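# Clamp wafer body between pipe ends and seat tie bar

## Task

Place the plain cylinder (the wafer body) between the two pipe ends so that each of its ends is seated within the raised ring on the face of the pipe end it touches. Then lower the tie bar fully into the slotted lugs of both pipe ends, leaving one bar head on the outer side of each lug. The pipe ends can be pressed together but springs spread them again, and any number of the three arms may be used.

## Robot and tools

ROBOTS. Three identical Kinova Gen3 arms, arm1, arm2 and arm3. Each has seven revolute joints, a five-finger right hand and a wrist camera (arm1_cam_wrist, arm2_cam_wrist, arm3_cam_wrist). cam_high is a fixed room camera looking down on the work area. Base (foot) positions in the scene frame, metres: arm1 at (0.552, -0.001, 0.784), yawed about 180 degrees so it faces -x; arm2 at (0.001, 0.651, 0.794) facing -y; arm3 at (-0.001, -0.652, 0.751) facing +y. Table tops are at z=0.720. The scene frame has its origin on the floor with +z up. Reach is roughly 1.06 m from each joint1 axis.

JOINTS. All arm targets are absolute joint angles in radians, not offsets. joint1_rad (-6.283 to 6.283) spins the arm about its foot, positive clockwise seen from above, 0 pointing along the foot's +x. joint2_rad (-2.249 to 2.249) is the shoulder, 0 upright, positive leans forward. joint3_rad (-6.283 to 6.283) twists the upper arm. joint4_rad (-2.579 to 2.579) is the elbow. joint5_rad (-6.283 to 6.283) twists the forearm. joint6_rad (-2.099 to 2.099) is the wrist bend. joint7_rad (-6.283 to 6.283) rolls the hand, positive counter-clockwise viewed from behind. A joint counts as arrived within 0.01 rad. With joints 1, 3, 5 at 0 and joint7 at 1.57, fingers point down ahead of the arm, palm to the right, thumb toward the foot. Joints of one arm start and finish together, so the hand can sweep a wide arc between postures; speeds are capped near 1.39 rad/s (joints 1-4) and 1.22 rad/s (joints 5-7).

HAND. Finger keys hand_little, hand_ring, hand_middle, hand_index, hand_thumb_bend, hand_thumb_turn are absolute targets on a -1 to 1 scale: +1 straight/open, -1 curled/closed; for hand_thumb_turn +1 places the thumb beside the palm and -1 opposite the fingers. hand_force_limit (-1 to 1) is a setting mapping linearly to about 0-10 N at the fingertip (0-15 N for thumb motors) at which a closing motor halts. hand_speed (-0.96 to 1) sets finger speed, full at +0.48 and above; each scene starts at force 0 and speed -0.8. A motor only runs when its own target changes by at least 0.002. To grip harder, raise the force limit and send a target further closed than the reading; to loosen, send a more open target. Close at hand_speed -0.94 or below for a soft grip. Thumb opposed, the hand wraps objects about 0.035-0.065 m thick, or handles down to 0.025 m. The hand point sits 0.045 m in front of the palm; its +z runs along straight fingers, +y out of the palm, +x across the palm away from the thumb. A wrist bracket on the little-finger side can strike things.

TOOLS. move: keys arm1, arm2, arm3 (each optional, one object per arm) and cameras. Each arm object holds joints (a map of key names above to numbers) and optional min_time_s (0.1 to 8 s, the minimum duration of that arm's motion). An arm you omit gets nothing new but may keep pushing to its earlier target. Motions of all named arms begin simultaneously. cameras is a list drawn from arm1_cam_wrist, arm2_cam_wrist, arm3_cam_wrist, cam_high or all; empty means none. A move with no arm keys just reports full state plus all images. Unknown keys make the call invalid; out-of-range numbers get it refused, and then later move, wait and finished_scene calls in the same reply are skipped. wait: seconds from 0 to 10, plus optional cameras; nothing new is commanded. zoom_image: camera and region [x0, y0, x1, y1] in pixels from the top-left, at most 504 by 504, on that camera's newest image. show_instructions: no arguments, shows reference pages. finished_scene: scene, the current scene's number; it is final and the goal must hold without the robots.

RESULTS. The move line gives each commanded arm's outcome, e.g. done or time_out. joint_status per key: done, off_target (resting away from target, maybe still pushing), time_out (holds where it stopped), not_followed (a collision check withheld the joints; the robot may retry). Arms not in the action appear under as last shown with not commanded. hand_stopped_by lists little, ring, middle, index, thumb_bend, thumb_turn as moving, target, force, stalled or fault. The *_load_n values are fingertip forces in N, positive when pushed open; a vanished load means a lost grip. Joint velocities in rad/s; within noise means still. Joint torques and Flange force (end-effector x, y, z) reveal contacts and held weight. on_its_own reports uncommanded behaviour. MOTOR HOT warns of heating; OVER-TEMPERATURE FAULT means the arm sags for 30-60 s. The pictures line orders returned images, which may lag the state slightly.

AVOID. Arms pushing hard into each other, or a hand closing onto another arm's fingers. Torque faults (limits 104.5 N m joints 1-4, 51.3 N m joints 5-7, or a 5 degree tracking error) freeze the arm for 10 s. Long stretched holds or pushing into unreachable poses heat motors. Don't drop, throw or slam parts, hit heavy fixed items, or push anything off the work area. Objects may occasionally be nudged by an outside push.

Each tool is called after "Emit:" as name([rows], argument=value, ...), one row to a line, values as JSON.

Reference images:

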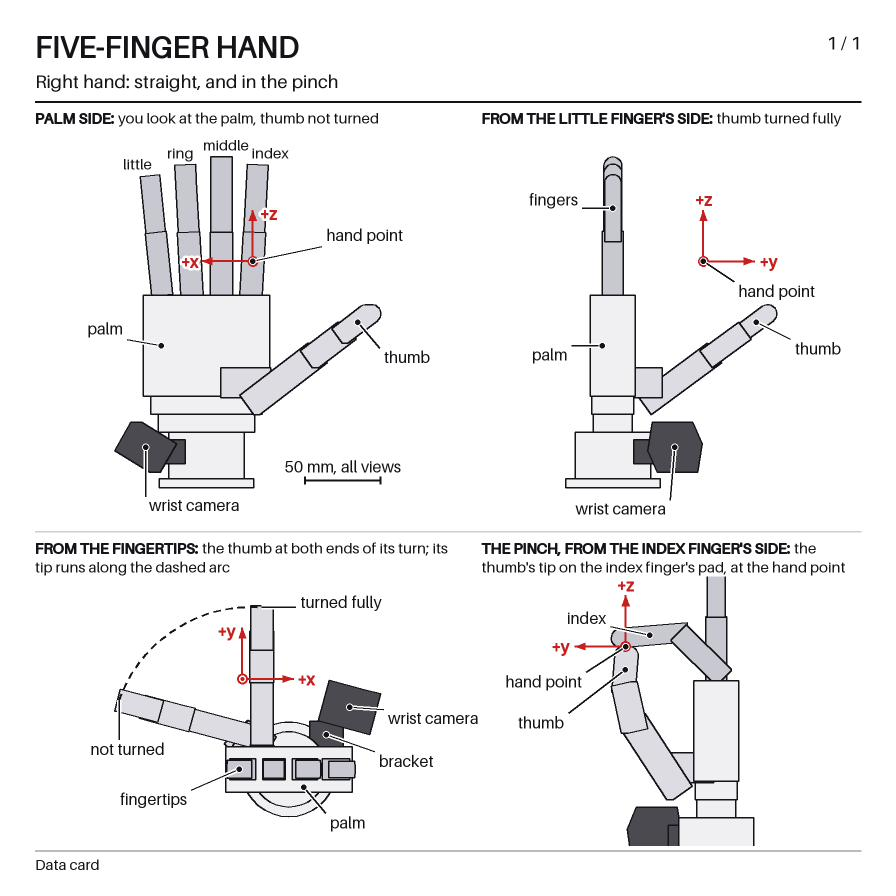

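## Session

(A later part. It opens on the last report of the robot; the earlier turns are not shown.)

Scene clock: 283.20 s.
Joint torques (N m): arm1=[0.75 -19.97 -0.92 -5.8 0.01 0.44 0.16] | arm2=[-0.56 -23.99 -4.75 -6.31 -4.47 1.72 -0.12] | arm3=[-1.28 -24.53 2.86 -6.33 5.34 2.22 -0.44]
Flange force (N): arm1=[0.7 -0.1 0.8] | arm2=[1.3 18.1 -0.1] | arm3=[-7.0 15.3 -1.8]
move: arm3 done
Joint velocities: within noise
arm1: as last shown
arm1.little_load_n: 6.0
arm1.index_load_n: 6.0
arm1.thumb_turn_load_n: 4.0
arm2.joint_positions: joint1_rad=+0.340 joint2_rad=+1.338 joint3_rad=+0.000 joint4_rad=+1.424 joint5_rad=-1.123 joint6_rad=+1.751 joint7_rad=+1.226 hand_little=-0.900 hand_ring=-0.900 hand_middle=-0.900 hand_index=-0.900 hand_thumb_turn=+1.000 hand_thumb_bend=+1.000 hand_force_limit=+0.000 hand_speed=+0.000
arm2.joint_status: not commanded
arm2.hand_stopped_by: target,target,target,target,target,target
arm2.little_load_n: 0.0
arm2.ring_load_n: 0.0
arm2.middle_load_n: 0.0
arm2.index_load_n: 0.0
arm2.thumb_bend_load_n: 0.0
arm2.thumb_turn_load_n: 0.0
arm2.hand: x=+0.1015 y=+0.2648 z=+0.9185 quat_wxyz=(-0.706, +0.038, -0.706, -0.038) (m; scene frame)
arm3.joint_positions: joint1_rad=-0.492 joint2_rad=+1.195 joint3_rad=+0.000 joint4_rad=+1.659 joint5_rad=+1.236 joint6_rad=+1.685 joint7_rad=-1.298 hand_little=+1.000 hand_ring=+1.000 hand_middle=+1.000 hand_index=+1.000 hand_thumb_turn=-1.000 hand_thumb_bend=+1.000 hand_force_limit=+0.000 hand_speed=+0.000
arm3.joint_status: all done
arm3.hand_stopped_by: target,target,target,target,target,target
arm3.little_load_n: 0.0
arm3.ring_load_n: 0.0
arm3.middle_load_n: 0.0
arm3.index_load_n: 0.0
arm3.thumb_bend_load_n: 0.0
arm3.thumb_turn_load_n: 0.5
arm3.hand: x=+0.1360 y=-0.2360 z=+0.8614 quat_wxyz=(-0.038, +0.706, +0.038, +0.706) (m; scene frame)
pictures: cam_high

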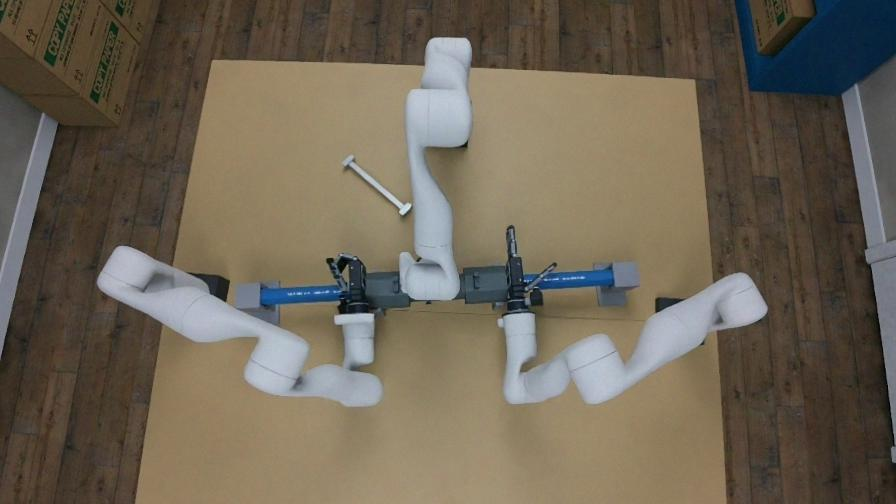

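Emit:
move(cameras=["arm1_cam_wrist","arm2_cam_wrist"])

Scene clock: 284.03 s.
Joint torques (N m): arm1=[0.72 -19.92 -0.84 -5.8 0.01 0.46 0.13] | arm2=[-0.55 -23.97 -4.78 -6.25 -4.48 1.72 -0.14] | arm3=[-1.26 -24.52 2.9 -6.39 5.36 2.26 -0.47]
Flange force (N): arm1=[0.7 -0.2 0.8] | arm2=[1.3 18.0 -0.2] | arm3=[-6.9 15.5 -1.8]
Joint velocities: within noise
arm1.joint_positions: joint1_rad=-0.077 joint2_rad=+0.826 joint3_rad=+0.000 joint4_rad=+1.471 joint5_rad=+0.018 joint6_rad=+1.182 joint7_rad=-3.068 hand_little=+0.168 hand_ring=+0.174 hand_middle=+0.180 hand_index=+0.181 hand_thumb_turn=-1.000 hand_thumb_bend=+0.762 hand_force_limit=+0.100 hand_speed=-0.950
arm1.joint_status: not commanded
arm1.hand_stopped_by: force,force,force,force,force,target
arm1.little_load_n: 5.5
arm1.ring_load_n: 8.0
arm1.middle_load_n: 2.5
arm1.index_load_n: 6.0
arm1.thumb_bend_load_n: 17.5
arm1.thumb_turn_load_n: 4.5
arm1.hand: x=+0.0534 y=+0.0421 z=+0.8156 quat_wxyz=(-0.130, +0.733, -0.658, +0.116) (m; scene frame)
arm2.joint_positions: joint1_rad=+0.340 joint2_rad=+1.338 joint3_rad=+0.000 joint4_rad=+1.424 joint5_rad=-1.123 joint6_rad=+1.751 joint7_rad=+1.226 hand_little=-0.900 hand_ring=-0.900 hand_middle=-0.900 hand_index=-0.900 hand_thumb_turn=+1.000 hand_thumb_bend=+1.000 hand_force_limit=+0.000 hand_speed=+0.000
arm2.joint_status: not commanded
arm2.hand_stopped_by: target,target,target,target,target,target
arm2.little_load_n: 0.0
arm2.ring_load_n: 0.0
arm2.middle_load_n: 0.0
arm2.index_load_n: 0.0
arm2.thumb_bend_load_n: 0.0
arm2.thumb_turn_load_n: 0.0
arm2.hand: x=+0.1015 y=+0.2648 z=+0.9185 quat_wxyz=(-0.706, +0.038, -0.706, -0.038) (m; scene frame)
arm3.joint_positions: joint1_rad=-0.492 joint2_rad=+1.195 joint3_rad=+0.000 joint4_rad=+1.659 joint5_rad=+1.236 joint6_rad=+1.685 joint7_rad=-1.298 hand_little=+1.000 hand_ring=+1.000 hand_middle=+1.000 hand_index=+1.000 hand_thumb_turn=-1.000 hand_thumb_bend=+1.000 hand_force_limit=+0.000 hand_speed=+0.000
arm3.joint_status: all done
arm3.hand_stopped_by: target,target,target,target,target,target
arm3.little_load_n: 0.0
arm3.ring_load_n: 0.0
arm3.middle_load_n: 0.0
arm3.index_load_n: 0.0
arm3.thumb_bend_load_n: 0.0
arm3.thumb_turn_load_n: 0.0
arm3.hand: x=+0.1360 y=-0.2360 z=+0.8614 quat_wxyz=(-0.038, +0.706, +0.038, +0.706) (m; scene frame)
pictures: arm1_cam_wrist, arm2_cam_wrist
camera_calibration:
arm1_cam_wrist: T_world_to_cam=[[-0.892598, -0.338079, -0.298281, 0.30034], [-0.437514, 0.809266, 0.392008, -0.324216], [0.108859, 0.480408, -0.870263, 0.79443], [0, 0, 0, 1]] pos_world=[0.0397534, -0.0177345, 0.908044]
arm2_cam_wrist: T_world_to_cam=[[-0.127545, 0.946236, -0.297269, 0.0293811], [-0.502172, 0.196854, 0.842064, -0.772936], [0.85531, 0.256681, 0.450066, -0.455286], [0, 0, 0, 1]] pos_world=[0.00501107, 0.241217, 0.864504]

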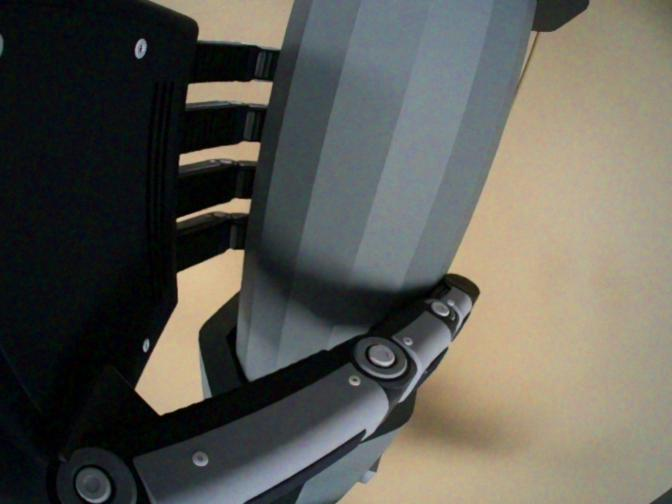

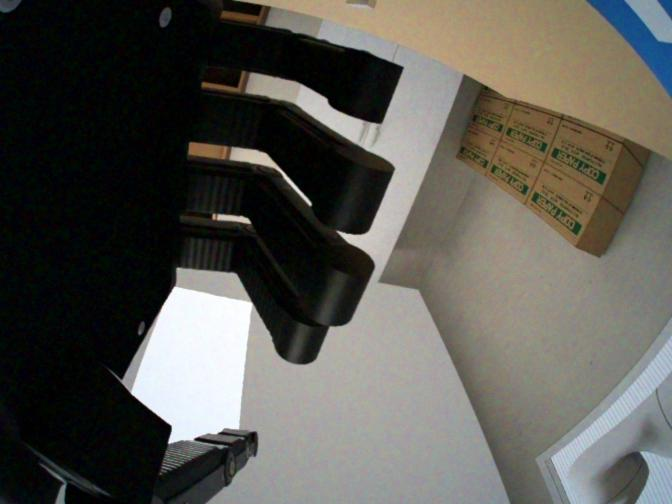

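Emit:
move(arm3={"joints":{"joint1_rad":-0.4914,"joint2_rad":1.1957,"joint4_rad":1.6570,"joint5_rad":1.2370,"joint6_rad":1.6859,"joint7_rad":-1.2959},"min_time_s":2}, cameras=["cam_high"])

Emit:
zoom_image(camera="cam_high", region=[454, 262, 484, 307])

Emit:
zoom_image(camera="cam_high", region=[395, 270, 425, 315])

Scene clock: 287.50 s.
Joint torques (N m): arm1=[-0.28 -20.12 -1.94 -6.05 -0.87 0.28 0.07] | arm2=[-1.82 -24.04 -5.68 -7.41 -5.63 0.9 -0.01] | arm3=[-2.54 -25.49 2.59 -9.58 8.19 0.73 -0.84]
Flange force (N): arm1=[-1.8 -0.6 1.0] | arm2=[-0.5 23.5 -2.7] | arm3=[-4.9 25.7 -2.6]
move: arm3 done
Joint velocities: within noise
arm1, arm2: as last shown
arm1.little_load_n: 6.5
arm1.thumb_bend_load_n: 18.0
arm1.thumb_turn_load_n: 3.5
arm3.joint_positions: joint1_rad=-0.491 joint2_rad=+1.196 joint3_rad=+0.000 joint4_rad=+1.657 joint5_rad=+1.237 joint6_rad=+1.686 joint7_rad=-1.296 hand_little=+1.000 hand_ring=+1.000 hand_middle=+1.000 hand_index=+1.000 hand_thumb_turn=-1.000 hand_thumb_bend=+1.000 hand_force_limit=+0.000 hand_speed=+0.000
arm3.joint_status: all done
arm3.hand_stopped_by: target,target,target,target,target,target
arm3.little_load_n: 0.0
arm3.ring_load_n: 0.0
arm3.middle_load_n: 0.0
arm3.index_load_n: 0.0
arm3.thumb_bend_load_n: 0.0
arm3.thumb_turn_load_n: 0.0
arm3.hand: x=+0.1359 y=-0.2353 z=+0.8614 quat_wxyz=(-0.038, +0.706, +0.038, +0.706) (m; scene frame)
pictures: cam_high

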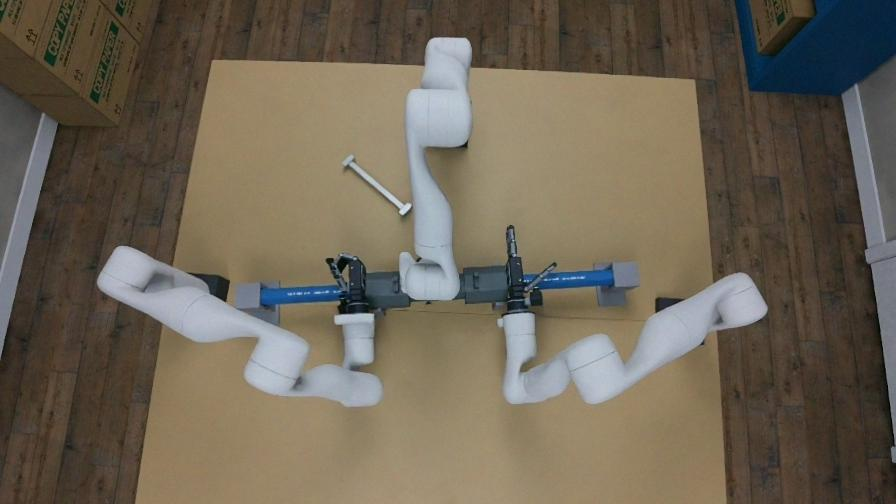

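Scaled by 11.200 from the camera's 896x504 image, which has a finer 1280x720 frame.

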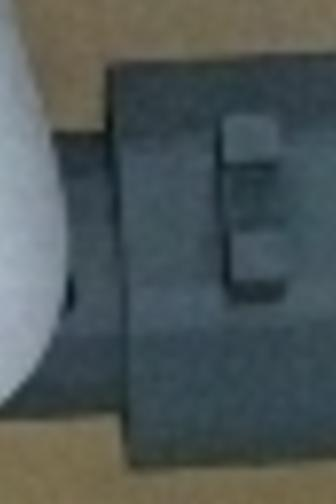

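Scaled by 11.200 from the camera's 896x504 image, which has a finer 1280x720 frame.

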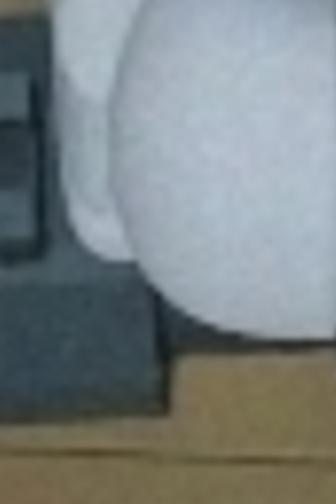

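Emit:
zoom_image(camera="arm1_cam_wrist", region=[180, 280, 430, 504])

Emit:
zoom_image(camera="arm1_cam_wrist", region=[420, 0, 672, 120])

This scene's latest camera images include none from arm1_cam_wrist. They are from: cam_high. arm1_cam_wrist's image comes with the result of a call that names it in "cameras".

This scene's latest camera images include none from arm1_cam_wrist. They are from: cam_high. arm1_cam_wrist's image comes with the result of a call that names it in "cameras".

Emit:
move(cameras=["arm1_cam_wrist"])

Emit:
zoom_image(camera="arm1_cam_wrist", region=[180, 280, 430, 504])

Emit:
zoom_image(camera="arm1_cam_wrist", region=[470, 0, 630, 80])

Scene clock: 288.90 s.
Joint torques (N m): arm1=[-0.26 -20.13 -1.92 -6.08 -0.88 0.3 0.1] | arm2=[-1.82 -24.02 -5.68 -7.39 -5.63 0.9 -0.03] | arm3=[-2.45 -25.5 2.65 -9.53 8.2 0.7 -0.81]
Flange force (N): arm1=[-1.7 -0.8 1.1] | arm2=[-0.5 23.5 -2.7] | arm3=[-5.0 25.7 -2.9]
Joint velocities: within noise
arm1.joint_positions: joint1_rad=-0.077 joint2_rad=+0.826 joint3_rad=+0.000 joint4_rad=+1.471 joint5_rad=+0.018 joint6_rad=+1.182 joint7_rad=-3.068 hand_little=+0.168 hand_ring=+0.174 hand_middle=+0.180 hand_index=+0.181 hand_thumb_turn=-1.000 hand_thumb_bend=+0.762 hand_force_limit=+0.100 hand_speed=-0.950
arm1.joint_status: not commanded
arm1.hand_stopped_by: force,force,force,force,force,target
arm1.little_load_n: 6.5
arm1.ring_load_n: 8.5
arm1.middle_load_n: 3.0
arm1.index_load_n: 6.0
arm1.thumb_bend_load_n: 18.0
arm1.thumb_turn_load_n: 3.5
arm1.hand: x=+0.0534 y=+0.0421 z=+0.8156 quat_wxyz=(-0.130, +0.733, -0.658, +0.116) (m; scene frame)
arm2.joint_positions: joint1_rad=+0.340 joint2_rad=+1.338 joint3_rad=+0.000 joint4_rad=+1.424 joint5_rad=-1.123 joint6_rad=+1.751 joint7_rad=+1.226 hand_little=-0.900 hand_ring=-0.900 hand_middle=-0.900 hand_index=-0.900 hand_thumb_turn=+1.000 hand_thumb_bend=+1.000 hand_force_limit=+0.000 hand_speed=+0.000
arm2.joint_status: not commanded
arm2.hand_stopped_by: target,target,target,target,target,target
arm2.little_load_n: 0.0
arm2.ring_load_n: 0.0
arm2.middle_load_n: 0.0
arm2.index_load_n: 0.5
arm2.thumb_bend_load_n: 0.0
arm2.thumb_turn_load_n: 0.0
arm2.hand: x=+0.1015 y=+0.2648 z=+0.9185 quat_wxyz=(-0.706, +0.038, -0.706, -0.038) (m; scene frame)
arm3.joint_positions: joint1_rad=-0.491 joint2_rad=+1.196 joint3_rad=+0.000 joint4_rad=+1.657 joint5_rad=+1.237 joint6_rad=+1.686 joint7_rad=-1.296 hand_little=+1.000 hand_ring=+1.000 hand_middle=+1.000 hand_index=+1.000 hand_thumb_turn=-1.000 hand_thumb_bend=+1.000 hand_force_limit=+0.000 hand_speed=+0.000
arm3.joint_status: all done
arm3.hand_stopped_by: target,target,target,target,target,target
arm3.little_load_n: 0.0
arm3.ring_load_n: 0.0
arm3.middle_load_n: 0.0
arm3.index_load_n: 0.0
arm3.thumb_bend_load_n: 0.0
arm3.thumb_turn_load_n: 0.0
arm3.hand: x=+0.1359 y=-0.2353 z=+0.8614 quat_wxyz=(-0.038, +0.706, +0.038, +0.706) (m; scene frame)
pictures: arm1_cam_wrist
camera_calibration:
arm1_cam_wrist: T_world_to_cam=[[-0.892598, -0.338079, -0.298281, 0.30034], [-0.437514, 0.809266, 0.392008, -0.324216], [0.108859, 0.480408, -0.870263, 0.79443], [0, 0, 0, 1]] pos_world=[0.0397534, -0.0177345, 0.908044]

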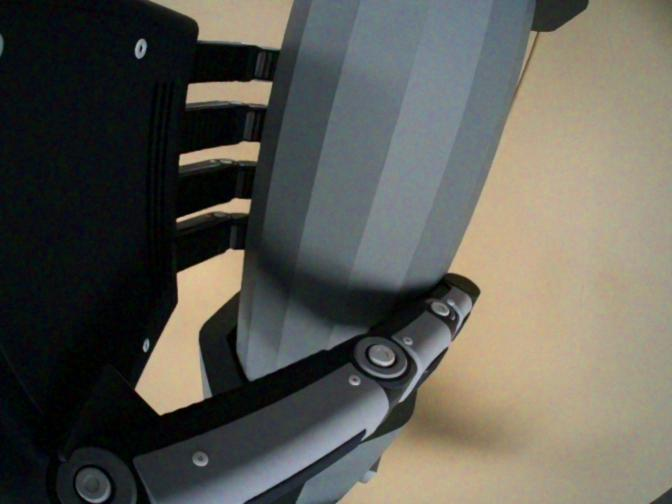

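Scaled by 2.016 from the camera's 672x504 image, which has a finer 960x720 frame.

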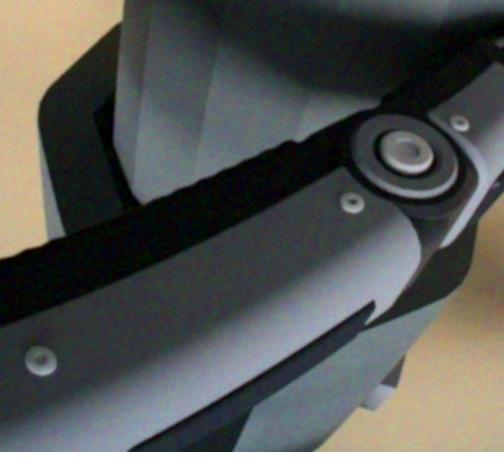

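Scaled by 3.150 from the camera's 672x504 image, which has a finer 960x720 frame.

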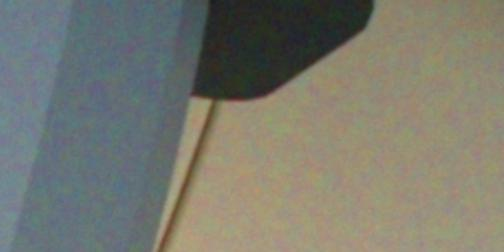

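Emit:
move(arm1={"joints":{"hand_little":0.26,"hand_ring":0.26,"hand_middle":0.27,"hand_index":0.27,"hand_thumb_bend":0.86}}, cameras=["cam_high","arm1_cam_wrist"])

Emit:
zoom_image(camera="cam_high", region=[454, 262, 484, 307])

Scene clock: 292.13 s.
Joint torques (N m): arm1=[0.62 -18.12 -0.9 -4.45 0.13 0.89 0.3] | arm2=[-0.65 -24.13 -4.91 -7.35 -5.34 1.03 -0.06] | arm3=[-3.56 -25.67 1.8 -8.23 6.76 1.76 -0.6]
Flange force (N): arm1=[0.7 0.1 -2.2] | arm2=[-0.1 22.1 -0.3] | arm3=[-7.3 20.1 1.5]
move: arm1 done
Joint velocities: within noise
arm1.joint_positions: joint1_rad=-0.077 joint2_rad=+0.826 joint3_rad=+0.000 joint4_rad=+1.471 joint5_rad=+0.018 joint6_rad=+1.182 joint7_rad=-3.068 hand_little=+0.260 hand_ring=+0.260 hand_middle=+0.270 hand_index=+0.270 hand_thumb_turn=-1.000 hand_thumb_bend=+0.860 hand_force_limit=+0.100 hand_speed=-0.950
arm1.joint_status: all done
arm1.hand_stopped_by: target,target,target,target,target,target
arm1.little_load_n: 0.0
arm1.ring_load_n: 0.0
arm1.middle_load_n: 0.0
arm1.index_load_n: 0.0
arm1.thumb_bend_load_n: 0.0
arm1.thumb_turn_load_n: 0.0
arm1.hand: x=+0.0534 y=+0.0421 z=+0.8156 quat_wxyz=(-0.130, +0.733, -0.658, +0.116) (m; scene frame)
arm2, arm3: as last shown
arm2.index_load_n: 0.0
arm3.thumb_turn_load_n: 0.5
pictures: arm1_cam_wrist, cam_high
camera_calibration:
arm1_cam_wrist: T_world_to_cam=[[-0.892598, -0.338079, -0.298281, 0.30034], [-0.437514, 0.809266, 0.392008, -0.324216], [0.108859, 0.480408, -0.870263, 0.79443], [0, 0, 0, 1]] pos_world=[0.0397534, -0.0177345, 0.908044]

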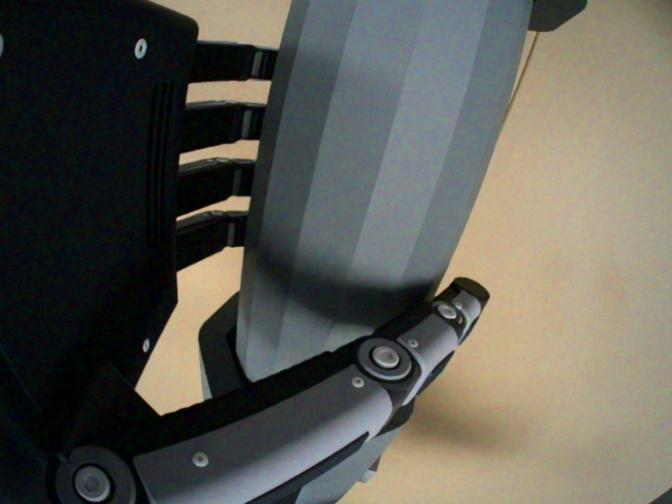

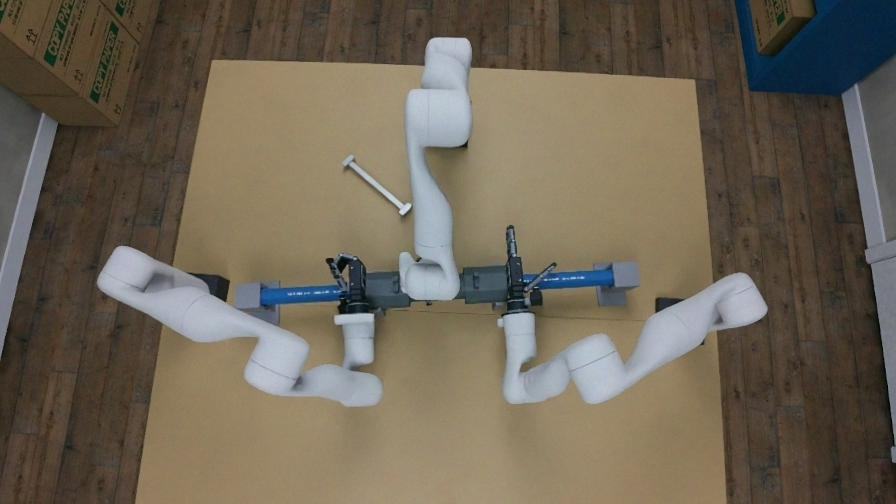

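Scaled by 11.200 from the camera's 896x504 image, which has a finer 1280x720 frame.

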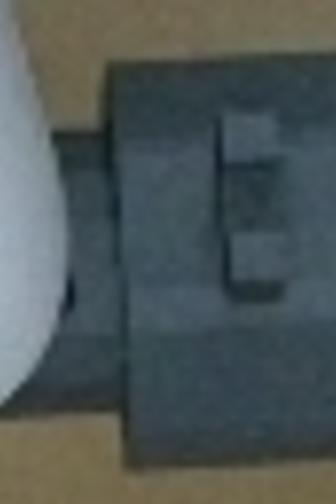

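Emit:
move(arm1={"joints":{"hand_little":1,"hand_ring":1,"hand_middle":1,"hand_index":1,"hand_thumb_bend":1,"hand_speed":-0.6}}, cameras=["arm1_cam_wrist"])

Scene clock: 293.63 s.
Joint torques (N m): arm1=[0.58 -18.15 -0.91 -4.44 0.12 0.9 0.32] | arm2=[-0.67 -24.11 -4.89 -7.34 -5.35 1.02 -0.06] | arm3=[-3.67 -25.64 1.83 -8.2 6.76 1.73 -0.63]
Flange force (N): arm1=[0.6 0.2 -2.2] | arm2=[-0.1 22.1 -0.3] | arm3=[-7.3 19.9 1.5]
move: arm1 done
Joint velocities: within noise
arm1.joint_positions: joint1_rad=-0.077 joint2_rad=+0.826 joint3_rad=+0.000 joint4_rad=+1.471 joint5_rad=+0.018 joint6_rad=+1.182 joint7_rad=-3.068 hand_little=+1.000 hand_ring=+1.000 hand_middle=+1.000 hand_index=+1.000 hand_thumb_turn=-1.000 hand_thumb_bend=+1.000 hand_force_limit=+0.100 hand_speed=-0.600
arm1.joint_status: all done
arm1.hand_stopped_by: target,target,target,target,target,target
arm1.little_load_n: 0.0
arm1.ring_load_n: 0.0
arm1.middle_load_n: 0.0
arm1.index_load_n: 0.0
arm1.thumb_bend_load_n: 0.0
arm1.thumb_turn_load_n: 0.5
arm1.hand: x=+0.0534 y=+0.0421 z=+0.8156 quat_wxyz=(-0.130, +0.733, -0.658, +0.116) (m; scene frame)
arm2, arm3: as last shown
arm2.ring_load_n: -0.5
arm2.middle_load_n: 0.5
arm3.thumb_turn_load_n: 0.0
pictures: arm1_cam_wrist
camera_calibration:
arm1_cam_wrist: T_world_to_cam=[[-0.892598, -0.338079, -0.298281, 0.30034], [-0.437514, 0.809266, 0.392008, -0.324216], [0.108859, 0.480408, -0.870263, 0.79443], [0, 0, 0, 1]] pos_world=[0.0397534, -0.0177345, 0.908044]

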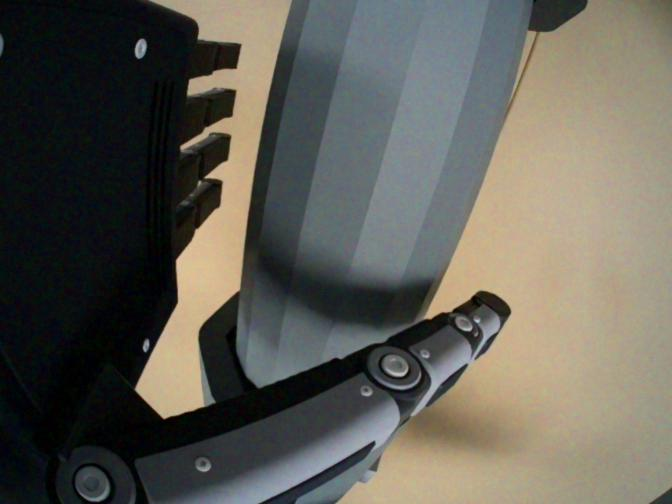

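Emit:
move(arm1={"joints":{"joint1_rad":-0.08,"joint2_rad":0.6483,"joint3_rad":0,"joint4_rad":1.3104,"joint5_rad":0.016,"joint6_rad":1.5202,"joint7_rad":-3.0649},"min_time_s":3}, cameras=["arm1_cam_wrist","cam_high"])

Emit:
zoom_image(camera="cam_high", region=[380, 260, 500, 320])

Scene clock: 297.87 s.
Joint torques (N m): arm1=[0.53 -17.07 -1.05 -5.77 0.12 0.93 0.27] | arm2=[-0.66 -24.15 -4.88 -7.32 -5.34 1.04 -0.06] | arm3=[-3.58 -25.61 1.76 -8.3 6.76 1.75 -0.59]
Flange force (N): arm1=[0.5 0.1 -2.4] | arm2=[0.0 22.0 -0.3] | arm3=[-7.1 20.4 1.7]
move: arm1 done
Joint velocities: within noise
arm1.joint_positions: joint1_rad=-0.080 joint2_rad=+0.648 joint3_rad=+0.000 joint4_rad=+1.310 joint5_rad=+0.016 joint6_rad=+1.520 joint7_rad=-3.065 hand_little=+1.000 hand_ring=+1.000 hand_middle=+1.000 hand_index=+1.000 hand_thumb_turn=-1.000 hand_thumb_bend=+1.000 hand_force_limit=+0.100 hand_speed=-0.600
arm1.joint_status: all done
arm1.hand_stopped_by: target,target,target,target,target,target
arm1.little_load_n: 0.0
arm1.ring_load_n: 0.0
arm1.middle_load_n: 0.0
arm1.index_load_n: 0.0
arm1.thumb_bend_load_n: 0.0
arm1.thumb_turn_load_n: 0.0
arm1.hand: x=+0.0511 y=+0.0386 z=+0.9558 quat_wxyz=(-0.130, +0.733, -0.658, +0.116) (m; scene frame)
arm2, arm3: as last shown
arm2.ring_load_n: 0.0
arm2.middle_load_n: 0.0
pictures: arm1_cam_wrist, cam_high
camera_calibration:
arm1_cam_wrist: T_world_to_cam=[[-0.892574, -0.338223, -0.29819, 0.338912], [-0.437614, 0.809154, 0.392127, -0.37743], [0.108655, 0.480494, -0.870241, 0.918347], [0, 0, 0, 1]] pos_world=[0.0375527, -0.0212342, 1.04824]

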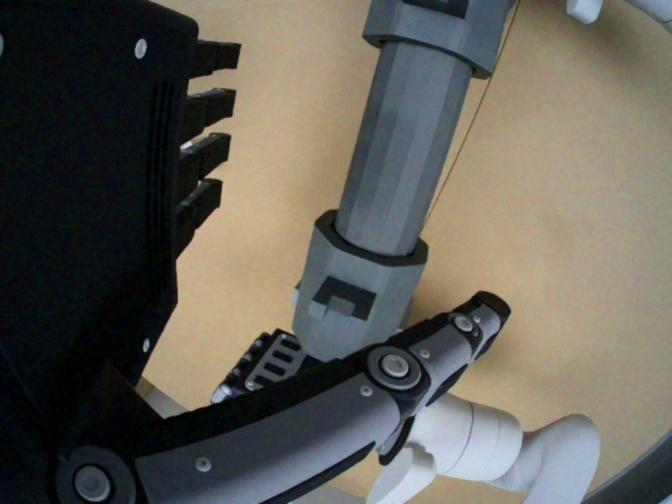

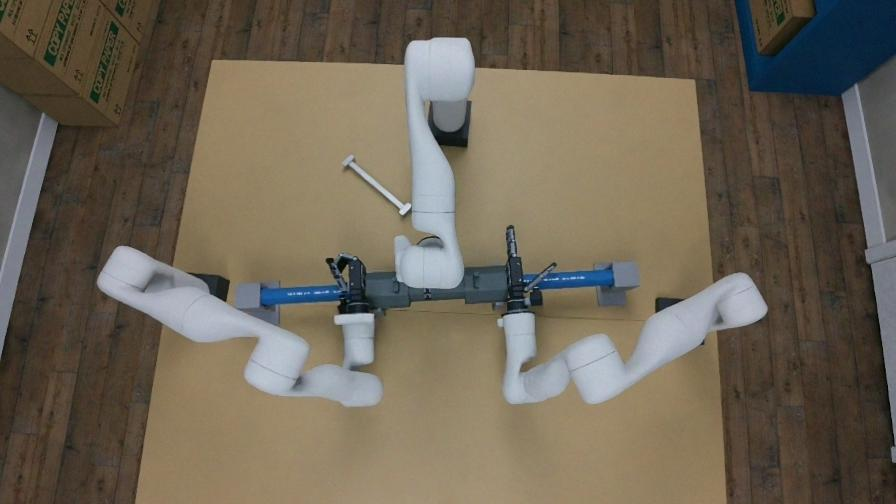

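Scaled by 4.200 from the camera's 896x504 image, which has a finer 1280x720 frame.

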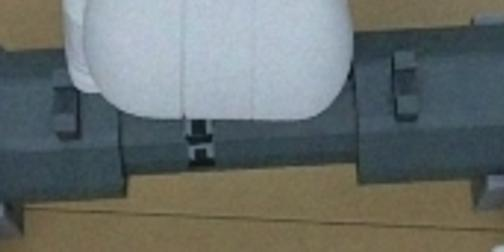

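Emit:
zoom_image(camera="arm1_cam_wrist", region=[290, 180, 450, 300])

Emit:
zoom_image(camera="arm1_cam_wrist", region=[350, 0, 520, 100])

Scaled by 3.150 from the camera's 672x504 image, which has a finer 960x720 frame.

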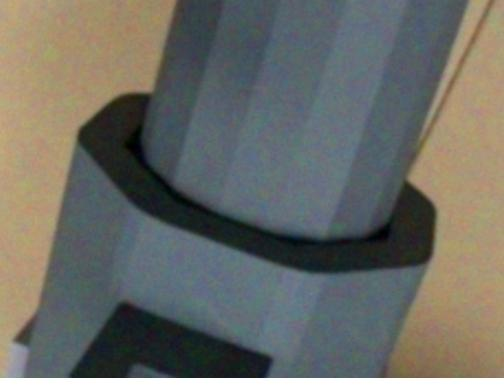

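Scaled by 2.965 from the camera's 672x504 image, which has a finer 960x720 frame.

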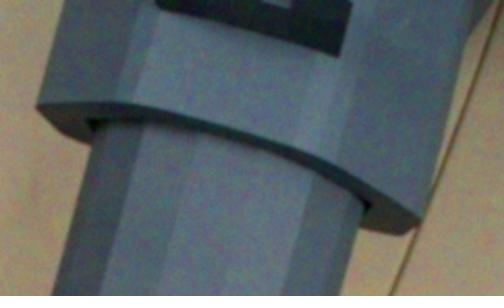

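Emit:
zoom_image(camera="cam_high", region=[330, 145, 420, 225])

Scaled by 5.600 from the camera's 896x504 image, which has a finer 1280x720 frame.

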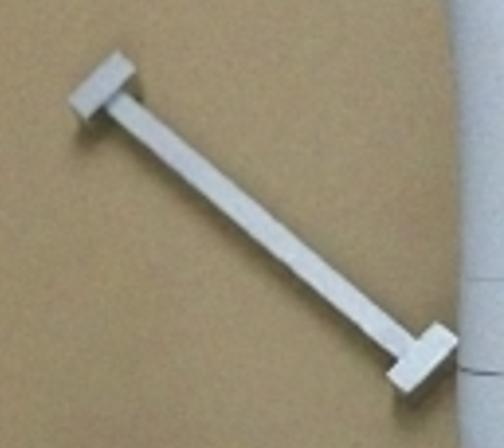

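Emit:
zoom_image(camera="cam_high", region=[382, 265, 412, 305])

Emit:
zoom_image(camera="cam_high", region=[462, 260, 492, 300])

Scaled by 12.600 from the camera's 896x504 image, which has a finer 1280x720 frame.

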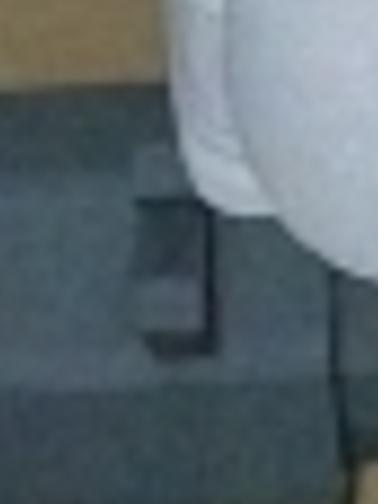

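Scaled by 12.600 from the camera's 896x504 image, which has a finer 1280x720 frame.

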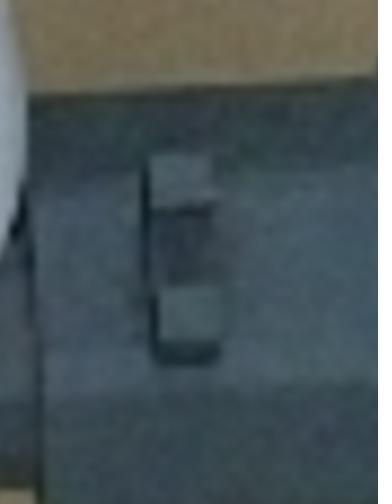

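Emit:
move(arm1={"joints":{"joint1_rad":0.6133,"joint2_rad":0.7241,"joint3_rad":0,"joint4_rad":1.7843,"joint5_rad":-0.019,"joint6_rad":1.4173,"joint7_rad":-3.1353},"min_time_s":3}, cameras=["arm1_cam_wrist","cam_high"])

Scene clock: 309.77 s.
Joint torques (N m): arm1=[0.64 -14.28 -0.97 -2.34 -0.01 1.83 0.28] | arm2=[-0.64 -24.12 -4.9 -7.29 -5.33 1.05 -0.04] | arm3=[-3.58 -25.75 1.75 -8.23 6.72 1.73 -0.68]
Flange force (N): arm1=[0.2 -1.6 -2.3] | arm2=[-0.1 21.8 -0.4] | arm3=[-7.4 19.8 1.5]
move: arm1 done
Joint velocities: within noise
arm1.joint_positions: joint1_rad=+0.613 joint2_rad=+0.724 joint3_rad=+0.000 joint4_rad=+1.784 joint5_rad=-0.019 joint6_rad=+1.417 joint7_rad=-3.135 hand_little=+1.000 hand_ring=+1.000 hand_middle=+1.000 hand_index=+1.000 hand_thumb_turn=-1.000 hand_thumb_bend=+1.000 hand_force_limit=+0.100 hand_speed=-0.600
arm1.joint_status: all done
arm1.hand_stopped_by: target,target,target,target,target,target
arm1.little_load_n: 0.0
arm1.ring_load_n: 0.0
arm1.middle_load_n: 0.0
arm1.index_load_n: 0.0
arm1.thumb_bend_load_n: 0.0
arm1.thumb_turn_load_n: 0.0
arm1.hand: x=+0.3614 y=+0.2095 z=+0.8597 quat_wxyz=(-0.166, +0.400, -0.833, +0.345) (m; scene frame)
arm2, arm3: as last shown
arm3.ring_load_n: -0.5
pictures: arm1_cam_wrist, cam_high
camera_calibration:
arm1_cam_wrist: T_world_to_cam=[[-0.705672, 0.257166, -0.660222, 0.76395], [0.156335, 0.965355, 0.208923, -0.432089], [0.691076, 0.0442152, -0.721428, 0.47186], [0, 0, 0, 1]] pos_world=[0.280558, 0.199794, 0.935063]

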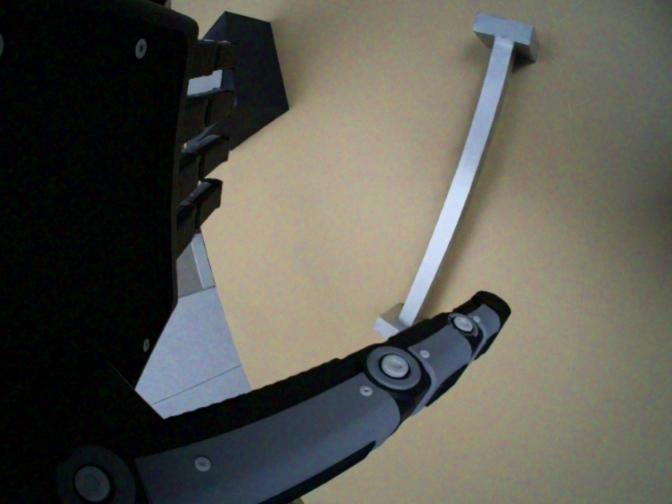

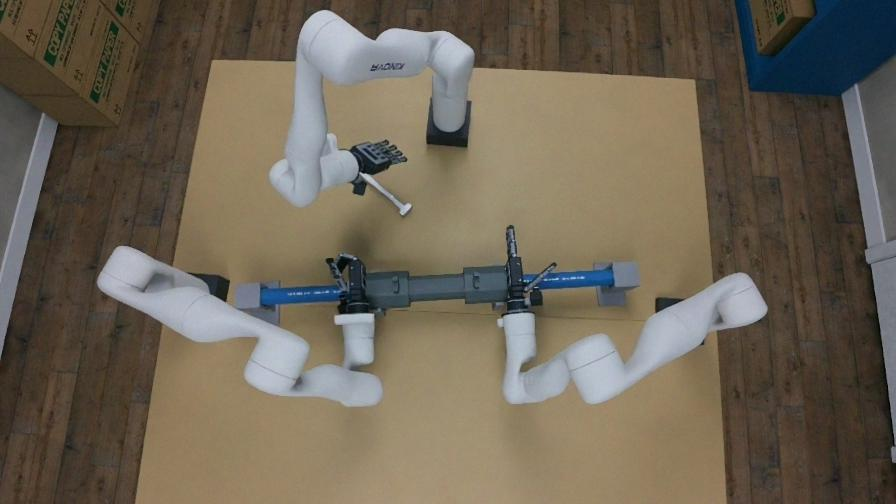

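Emit:
zoom_image(camera="cam_high", region=[385, 255, 505, 315])

Emit:
zoom_image(camera="arm1_cam_wrist", region=[370, 0, 570, 350])

Scaled by 4.200 from the camera's 896x504 image, which has a finer 1280x720 frame.

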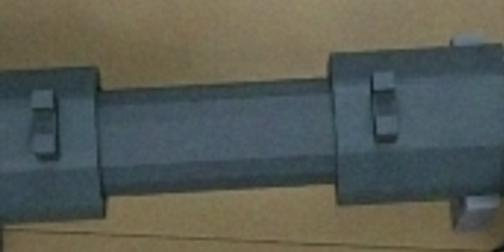

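Scaled by 1.440 from the camera's 672x504 image, which has a finer 960x720 frame.

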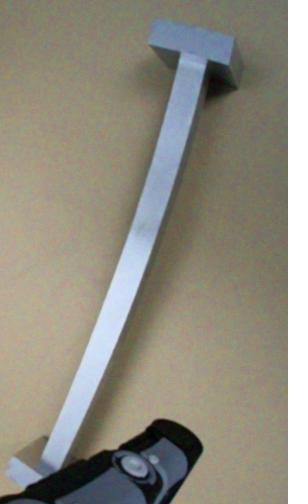

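Emit:
zoom_image(camera="arm1_cam_wrist", region=[460, 0, 550, 75])

Emit:
zoom_image(camera="arm1_cam_wrist", region=[365, 270, 455, 345])

Scaled by 5.600 from the camera's 672x504 image, which has a finer 960x720 frame.

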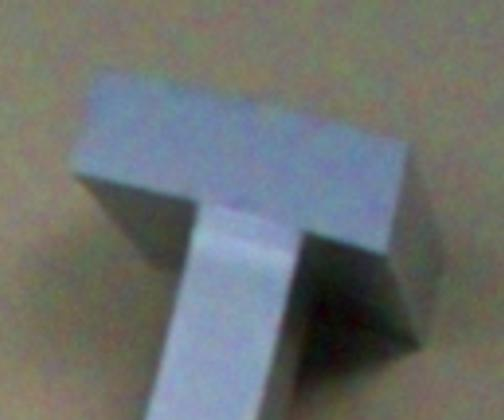

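Scaled by 5.600 from the camera's 672x504 image, which has a finer 960x720 frame.

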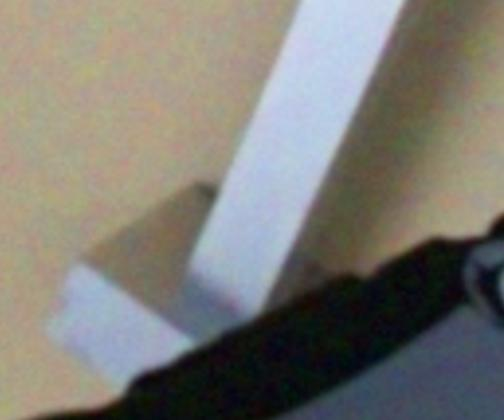

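Emit:
move(arm1={"joints":{"joint1_rad":0.6066,"joint2_rad":1.2782,"joint3_rad":0,"joint4_rad":1.2575,"joint5_rad":-0.0224,"joint6_rad":1.9141,"joint7_rad":-3.1387,"hand_little":0.4,"hand_ring":0.4,"hand_middle":0.3,"hand_index":0.3,"hand_thumb_bend":0.1,"hand_speed":-0.5},"min_time_s":3}, cameras=["arm1_cam_wrist","cam_high"])

Scene clock: 321.13 s.
Joint torques (N m): arm1=[0.78 -19.29 -0.85 -1.55 0.08 2.5 0.26] | arm2=[-0.65 -24.13 -4.9 -7.29 -5.35 1.04 -0.06] | arm3=[-3.64 -25.61 1.69 -8.25 6.72 1.76 -0.67]
Flange force (N): arm1=[0.4 -1.0 -1.6] | arm2=[0.0 21.9 -0.4] | arm3=[-7.1 19.9 1.8]
move: arm1 done
Joint velocities: within noise
arm1.joint_positions: joint1_rad=+0.607 joint2_rad=+1.278 joint3_rad=+0.000 joint4_rad=+1.258 joint5_rad=-0.022 joint6_rad=+1.914 joint7_rad=-3.139 hand_little=+0.400 hand_ring=+0.400 hand_middle=+0.300 hand_index=+0.300 hand_thumb_turn=-1.000 hand_thumb_bend=+0.100 hand_force_limit=+0.100 hand_speed=-0.500
arm1.joint_status: all done
arm1.hand_stopped_by: target,target,target,target,target,target
arm1.little_load_n: 0.0
arm1.ring_load_n: 0.0
arm1.middle_load_n: 0.0
arm1.index_load_n: 0.0
arm1.thumb_bend_load_n: 0.0
arm1.thumb_turn_load_n: 0.0
arm1.hand: x=+0.3550 y=+0.2120 z=+0.7896 quat_wxyz=(-0.264, +0.343, -0.715, +0.549) (m; scene frame)
arm2, arm3: as last shown
arm3.ring_load_n: 0.0
pictures: arm1_cam_wrist, cam_high
camera_calibration:
arm1_cam_wrist: T_world_to_cam=[[-0.37285, -0.00854478, -0.927852, 0.862085], [0.125526, 0.990301, -0.0595614, -0.201277], [0.919362, -0.138677, -0.368161, 0.104433], [0, 0, 0, 1]] pos_world=[0.250682, 0.221173, 0.826347]

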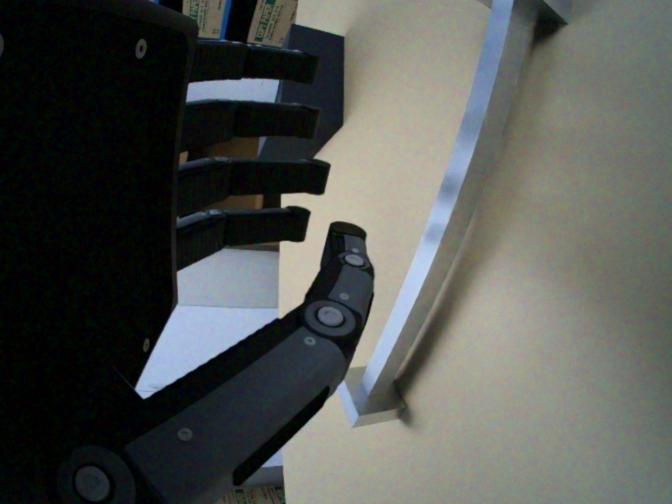

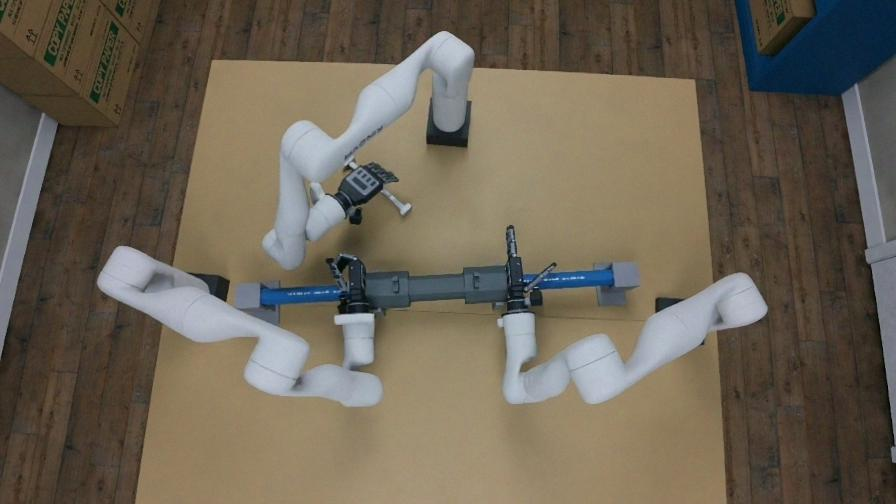

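Emit:
zoom_image(camera="arm1_cam_wrist", region=[320, 200, 520, 430])

Emit:
zoom_image(camera="arm1_cam_wrist", region=[440, 0, 600, 160])

Scaled by 2.191 from the camera's 672x504 image, which has a finer 960x720 frame.

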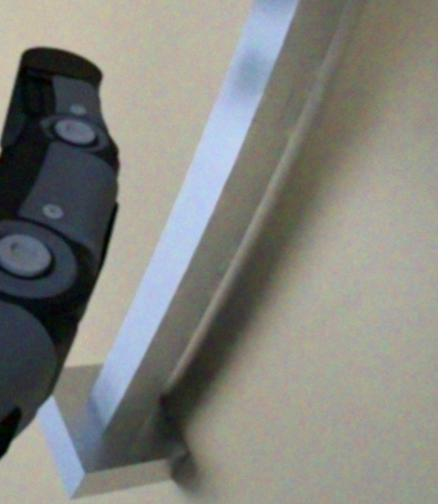

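Scaled by 3.150 from the camera's 672x504 image, which has a finer 960x720 frame.

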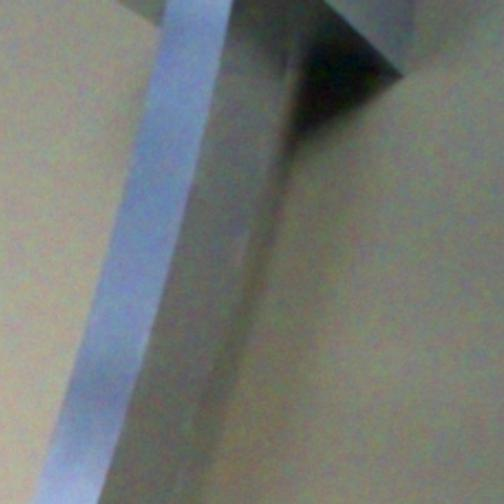

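Emit:
move(arm1={"joints":{"joint1_rad":0.5892,"joint2_rad":1.4305,"joint3_rad":0,"joint4_rad":1.1074,"joint5_rad":-0.0093,"joint6_rad":2.0685,"joint7_rad":-3.1313},"min_time_s":2.5}, cameras=["arm1_cam_wrist"])

Emit:
zoom_image(camera="arm1_cam_wrist", region=[340, 160, 500, 320])

Emit:
zoom_image(camera="arm1_cam_wrist", region=[400, 0, 560, 160])

Scene clock: 336.20 s.
Joint torques (N m): arm1=[0.73 -19.77 -0.83 -1.44 0.06 2.53 0.24] | arm2=[-0.69 -24.14 -4.92 -7.31 -5.34 1.03 -0.05] | arm3=[-3.6 -25.68 1.83 -8.27 6.74 1.74 -0.66]
Flange force (N): arm1=[0.2 -1.0 -1.8] | arm2=[-0.1 22.0 -0.5] | arm3=[-7.2 20.1 1.6]
move: arm1 done
Joint velocities: within noise
arm1.joint_positions: joint1_rad=+0.589 joint2_rad=+1.430 joint3_rad=+0.000 joint4_rad=+1.107 joint5_rad=-0.009 joint6_rad=+2.068 joint7_rad=-3.131 hand_little=+0.400 hand_ring=+0.400 hand_middle=+0.300 hand_index=+0.300 hand_thumb_turn=-1.000 hand_thumb_bend=+0.100 hand_force_limit=+0.100 hand_speed=-0.500
arm1.joint_status: all done
arm1.hand_stopped_by: target,target,target,target,target,target
arm1.little_load_n: 0.0
arm1.ring_load_n: 0.0
arm1.middle_load_n: 0.0
arm1.index_load_n: 0.0
arm1.thumb_bend_load_n: 0.0
arm1.thumb_turn_load_n: 0.0
arm1.hand: x=+0.3578 y=+0.2089 z=+0.7745 quat_wxyz=(-0.299, +0.331, -0.665, +0.599) (m; scene frame)
arm2, arm3: as last shown
arm3.thumb_turn_load_n: 0.5
pictures: arm1_cam_wrist
camera_calibration:
arm1_cam_wrist: T_world_to_cam=[[-0.254023, -0.108661, -0.961075, 0.85312], [0.109843, 0.983999, -0.140286, -0.129944], [0.96094, -0.141204, -0.238023, -0.0193618], [0, 0, 0, 1]] pos_world=[0.249591, 0.217831, 0.797074]

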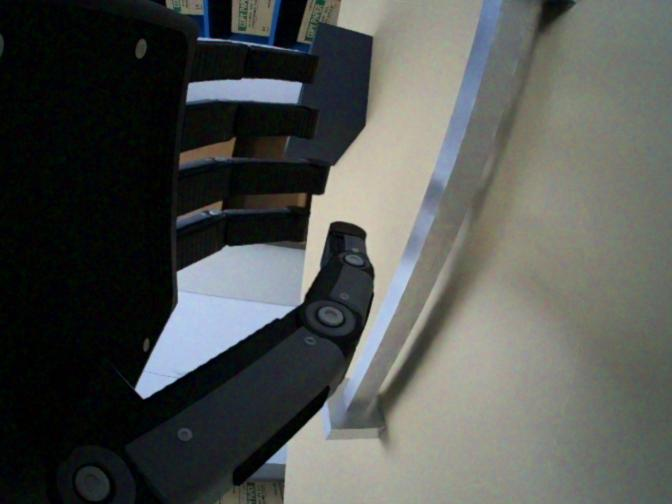

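Scaled by 3.150 from the camera's 672x504 image, which has a finer 960x720 frame.

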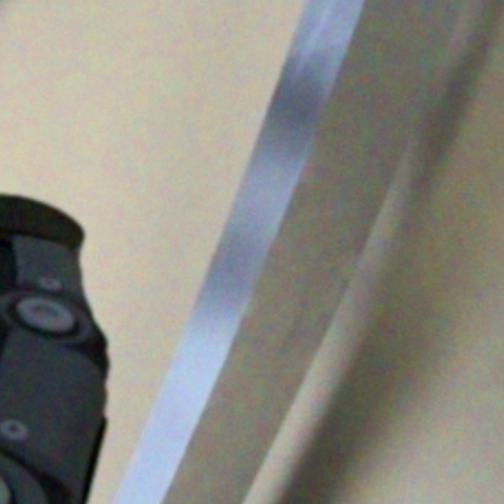

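Scaled by 3.150 from the camera's 672x504 image, which has a finer 960x720 frame.

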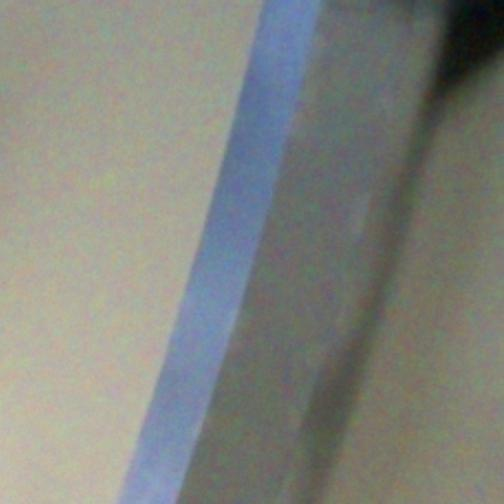

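Emit:
move(arm1={"joints": {"joint1_rad": 0.5912, "joint2_rad": 1.464, "joint4_rad": 1.0529, "joint5_rad": -0.0085, "joint6_rad": 2.0896, "joint7_rad": -3.131}, "min_time_s": 2}, cameras=["arm1_cam_wrist"])

Emit:
zoom_image(camera="arm1_cam_wrist", region=[330, 130, 530, 330])

Scene clock: 347.70 s.
Joint torques (N m): arm1=[0.71 -19.98 -0.89 -1.61 0.06 2.56 0.2] | arm2=[-0.65 -24.14 -4.9 -7.32 -5.37 1.05 -0.05] | arm3=[-3.58 -25.7 1.7 -8.23 6.7 1.71 -0.64]
Flange force (N): arm1=[0.1 -1.1 -1.5] | arm2=[-0.1 22.0 -0.4] | arm3=[-7.3 19.9 1.6]
move: arm1 done
Joint velocities: within noise
arm1.joint_positions: joint1_rad=+0.591 joint2_rad=+1.464 joint3_rad=+0.000 joint4_rad=+1.053 joint5_rad=-0.009 joint6_rad=+2.090 joint7_rad=-3.131 hand_little=+0.400 hand_ring=+0.400 hand_middle=+0.300 hand_index=+0.300 hand_thumb_turn=-1.000 hand_thumb_bend=+0.100 hand_force_limit=+0.100 hand_speed=-0.500
arm1.joint_status: all done
arm1.hand_stopped_by: target,target,target,target,target,target
arm1.little_load_n: 0.0
arm1.ring_load_n: 0.0
arm1.middle_load_n: 0.0
arm1.index_load_n: 0.0
arm1.thumb_bend_load_n: 0.5
arm1.thumb_turn_load_n: 0.0
arm1.hand: x=+0.3528 y=+0.2139 z=+0.7643 quat_wxyz=(-0.298, +0.331, -0.665, +0.599) (m; scene frame)
arm2, arm3: as last shown
arm3.thumb_turn_load_n: 0.0
pictures: arm1_cam_wrist
camera_calibration:
arm1_cam_wrist: T_world_to_cam=[[-0.253961, -0.108448, -0.961115, 0.842581], [0.11107, 0.98385, -0.140363, -0.136144], [0.960816, -0.142398, -0.237814, -0.0161177], [0, 0, 0, 1]] pos_world=[0.24459, 0.223027, 0.786875]

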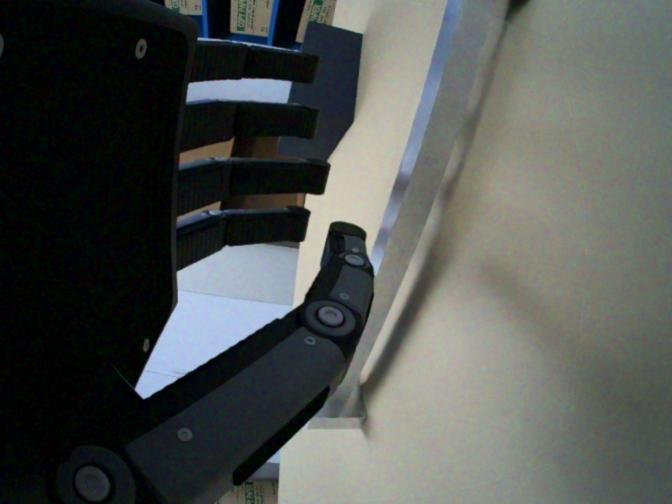

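Scaled by 2.520 from the camera's 672x504 image, which has a finer 960x720 frame.

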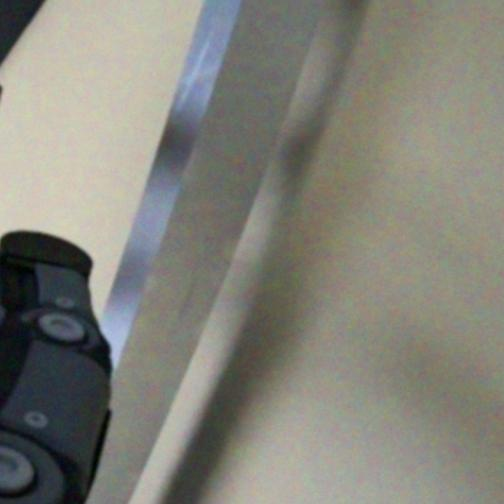

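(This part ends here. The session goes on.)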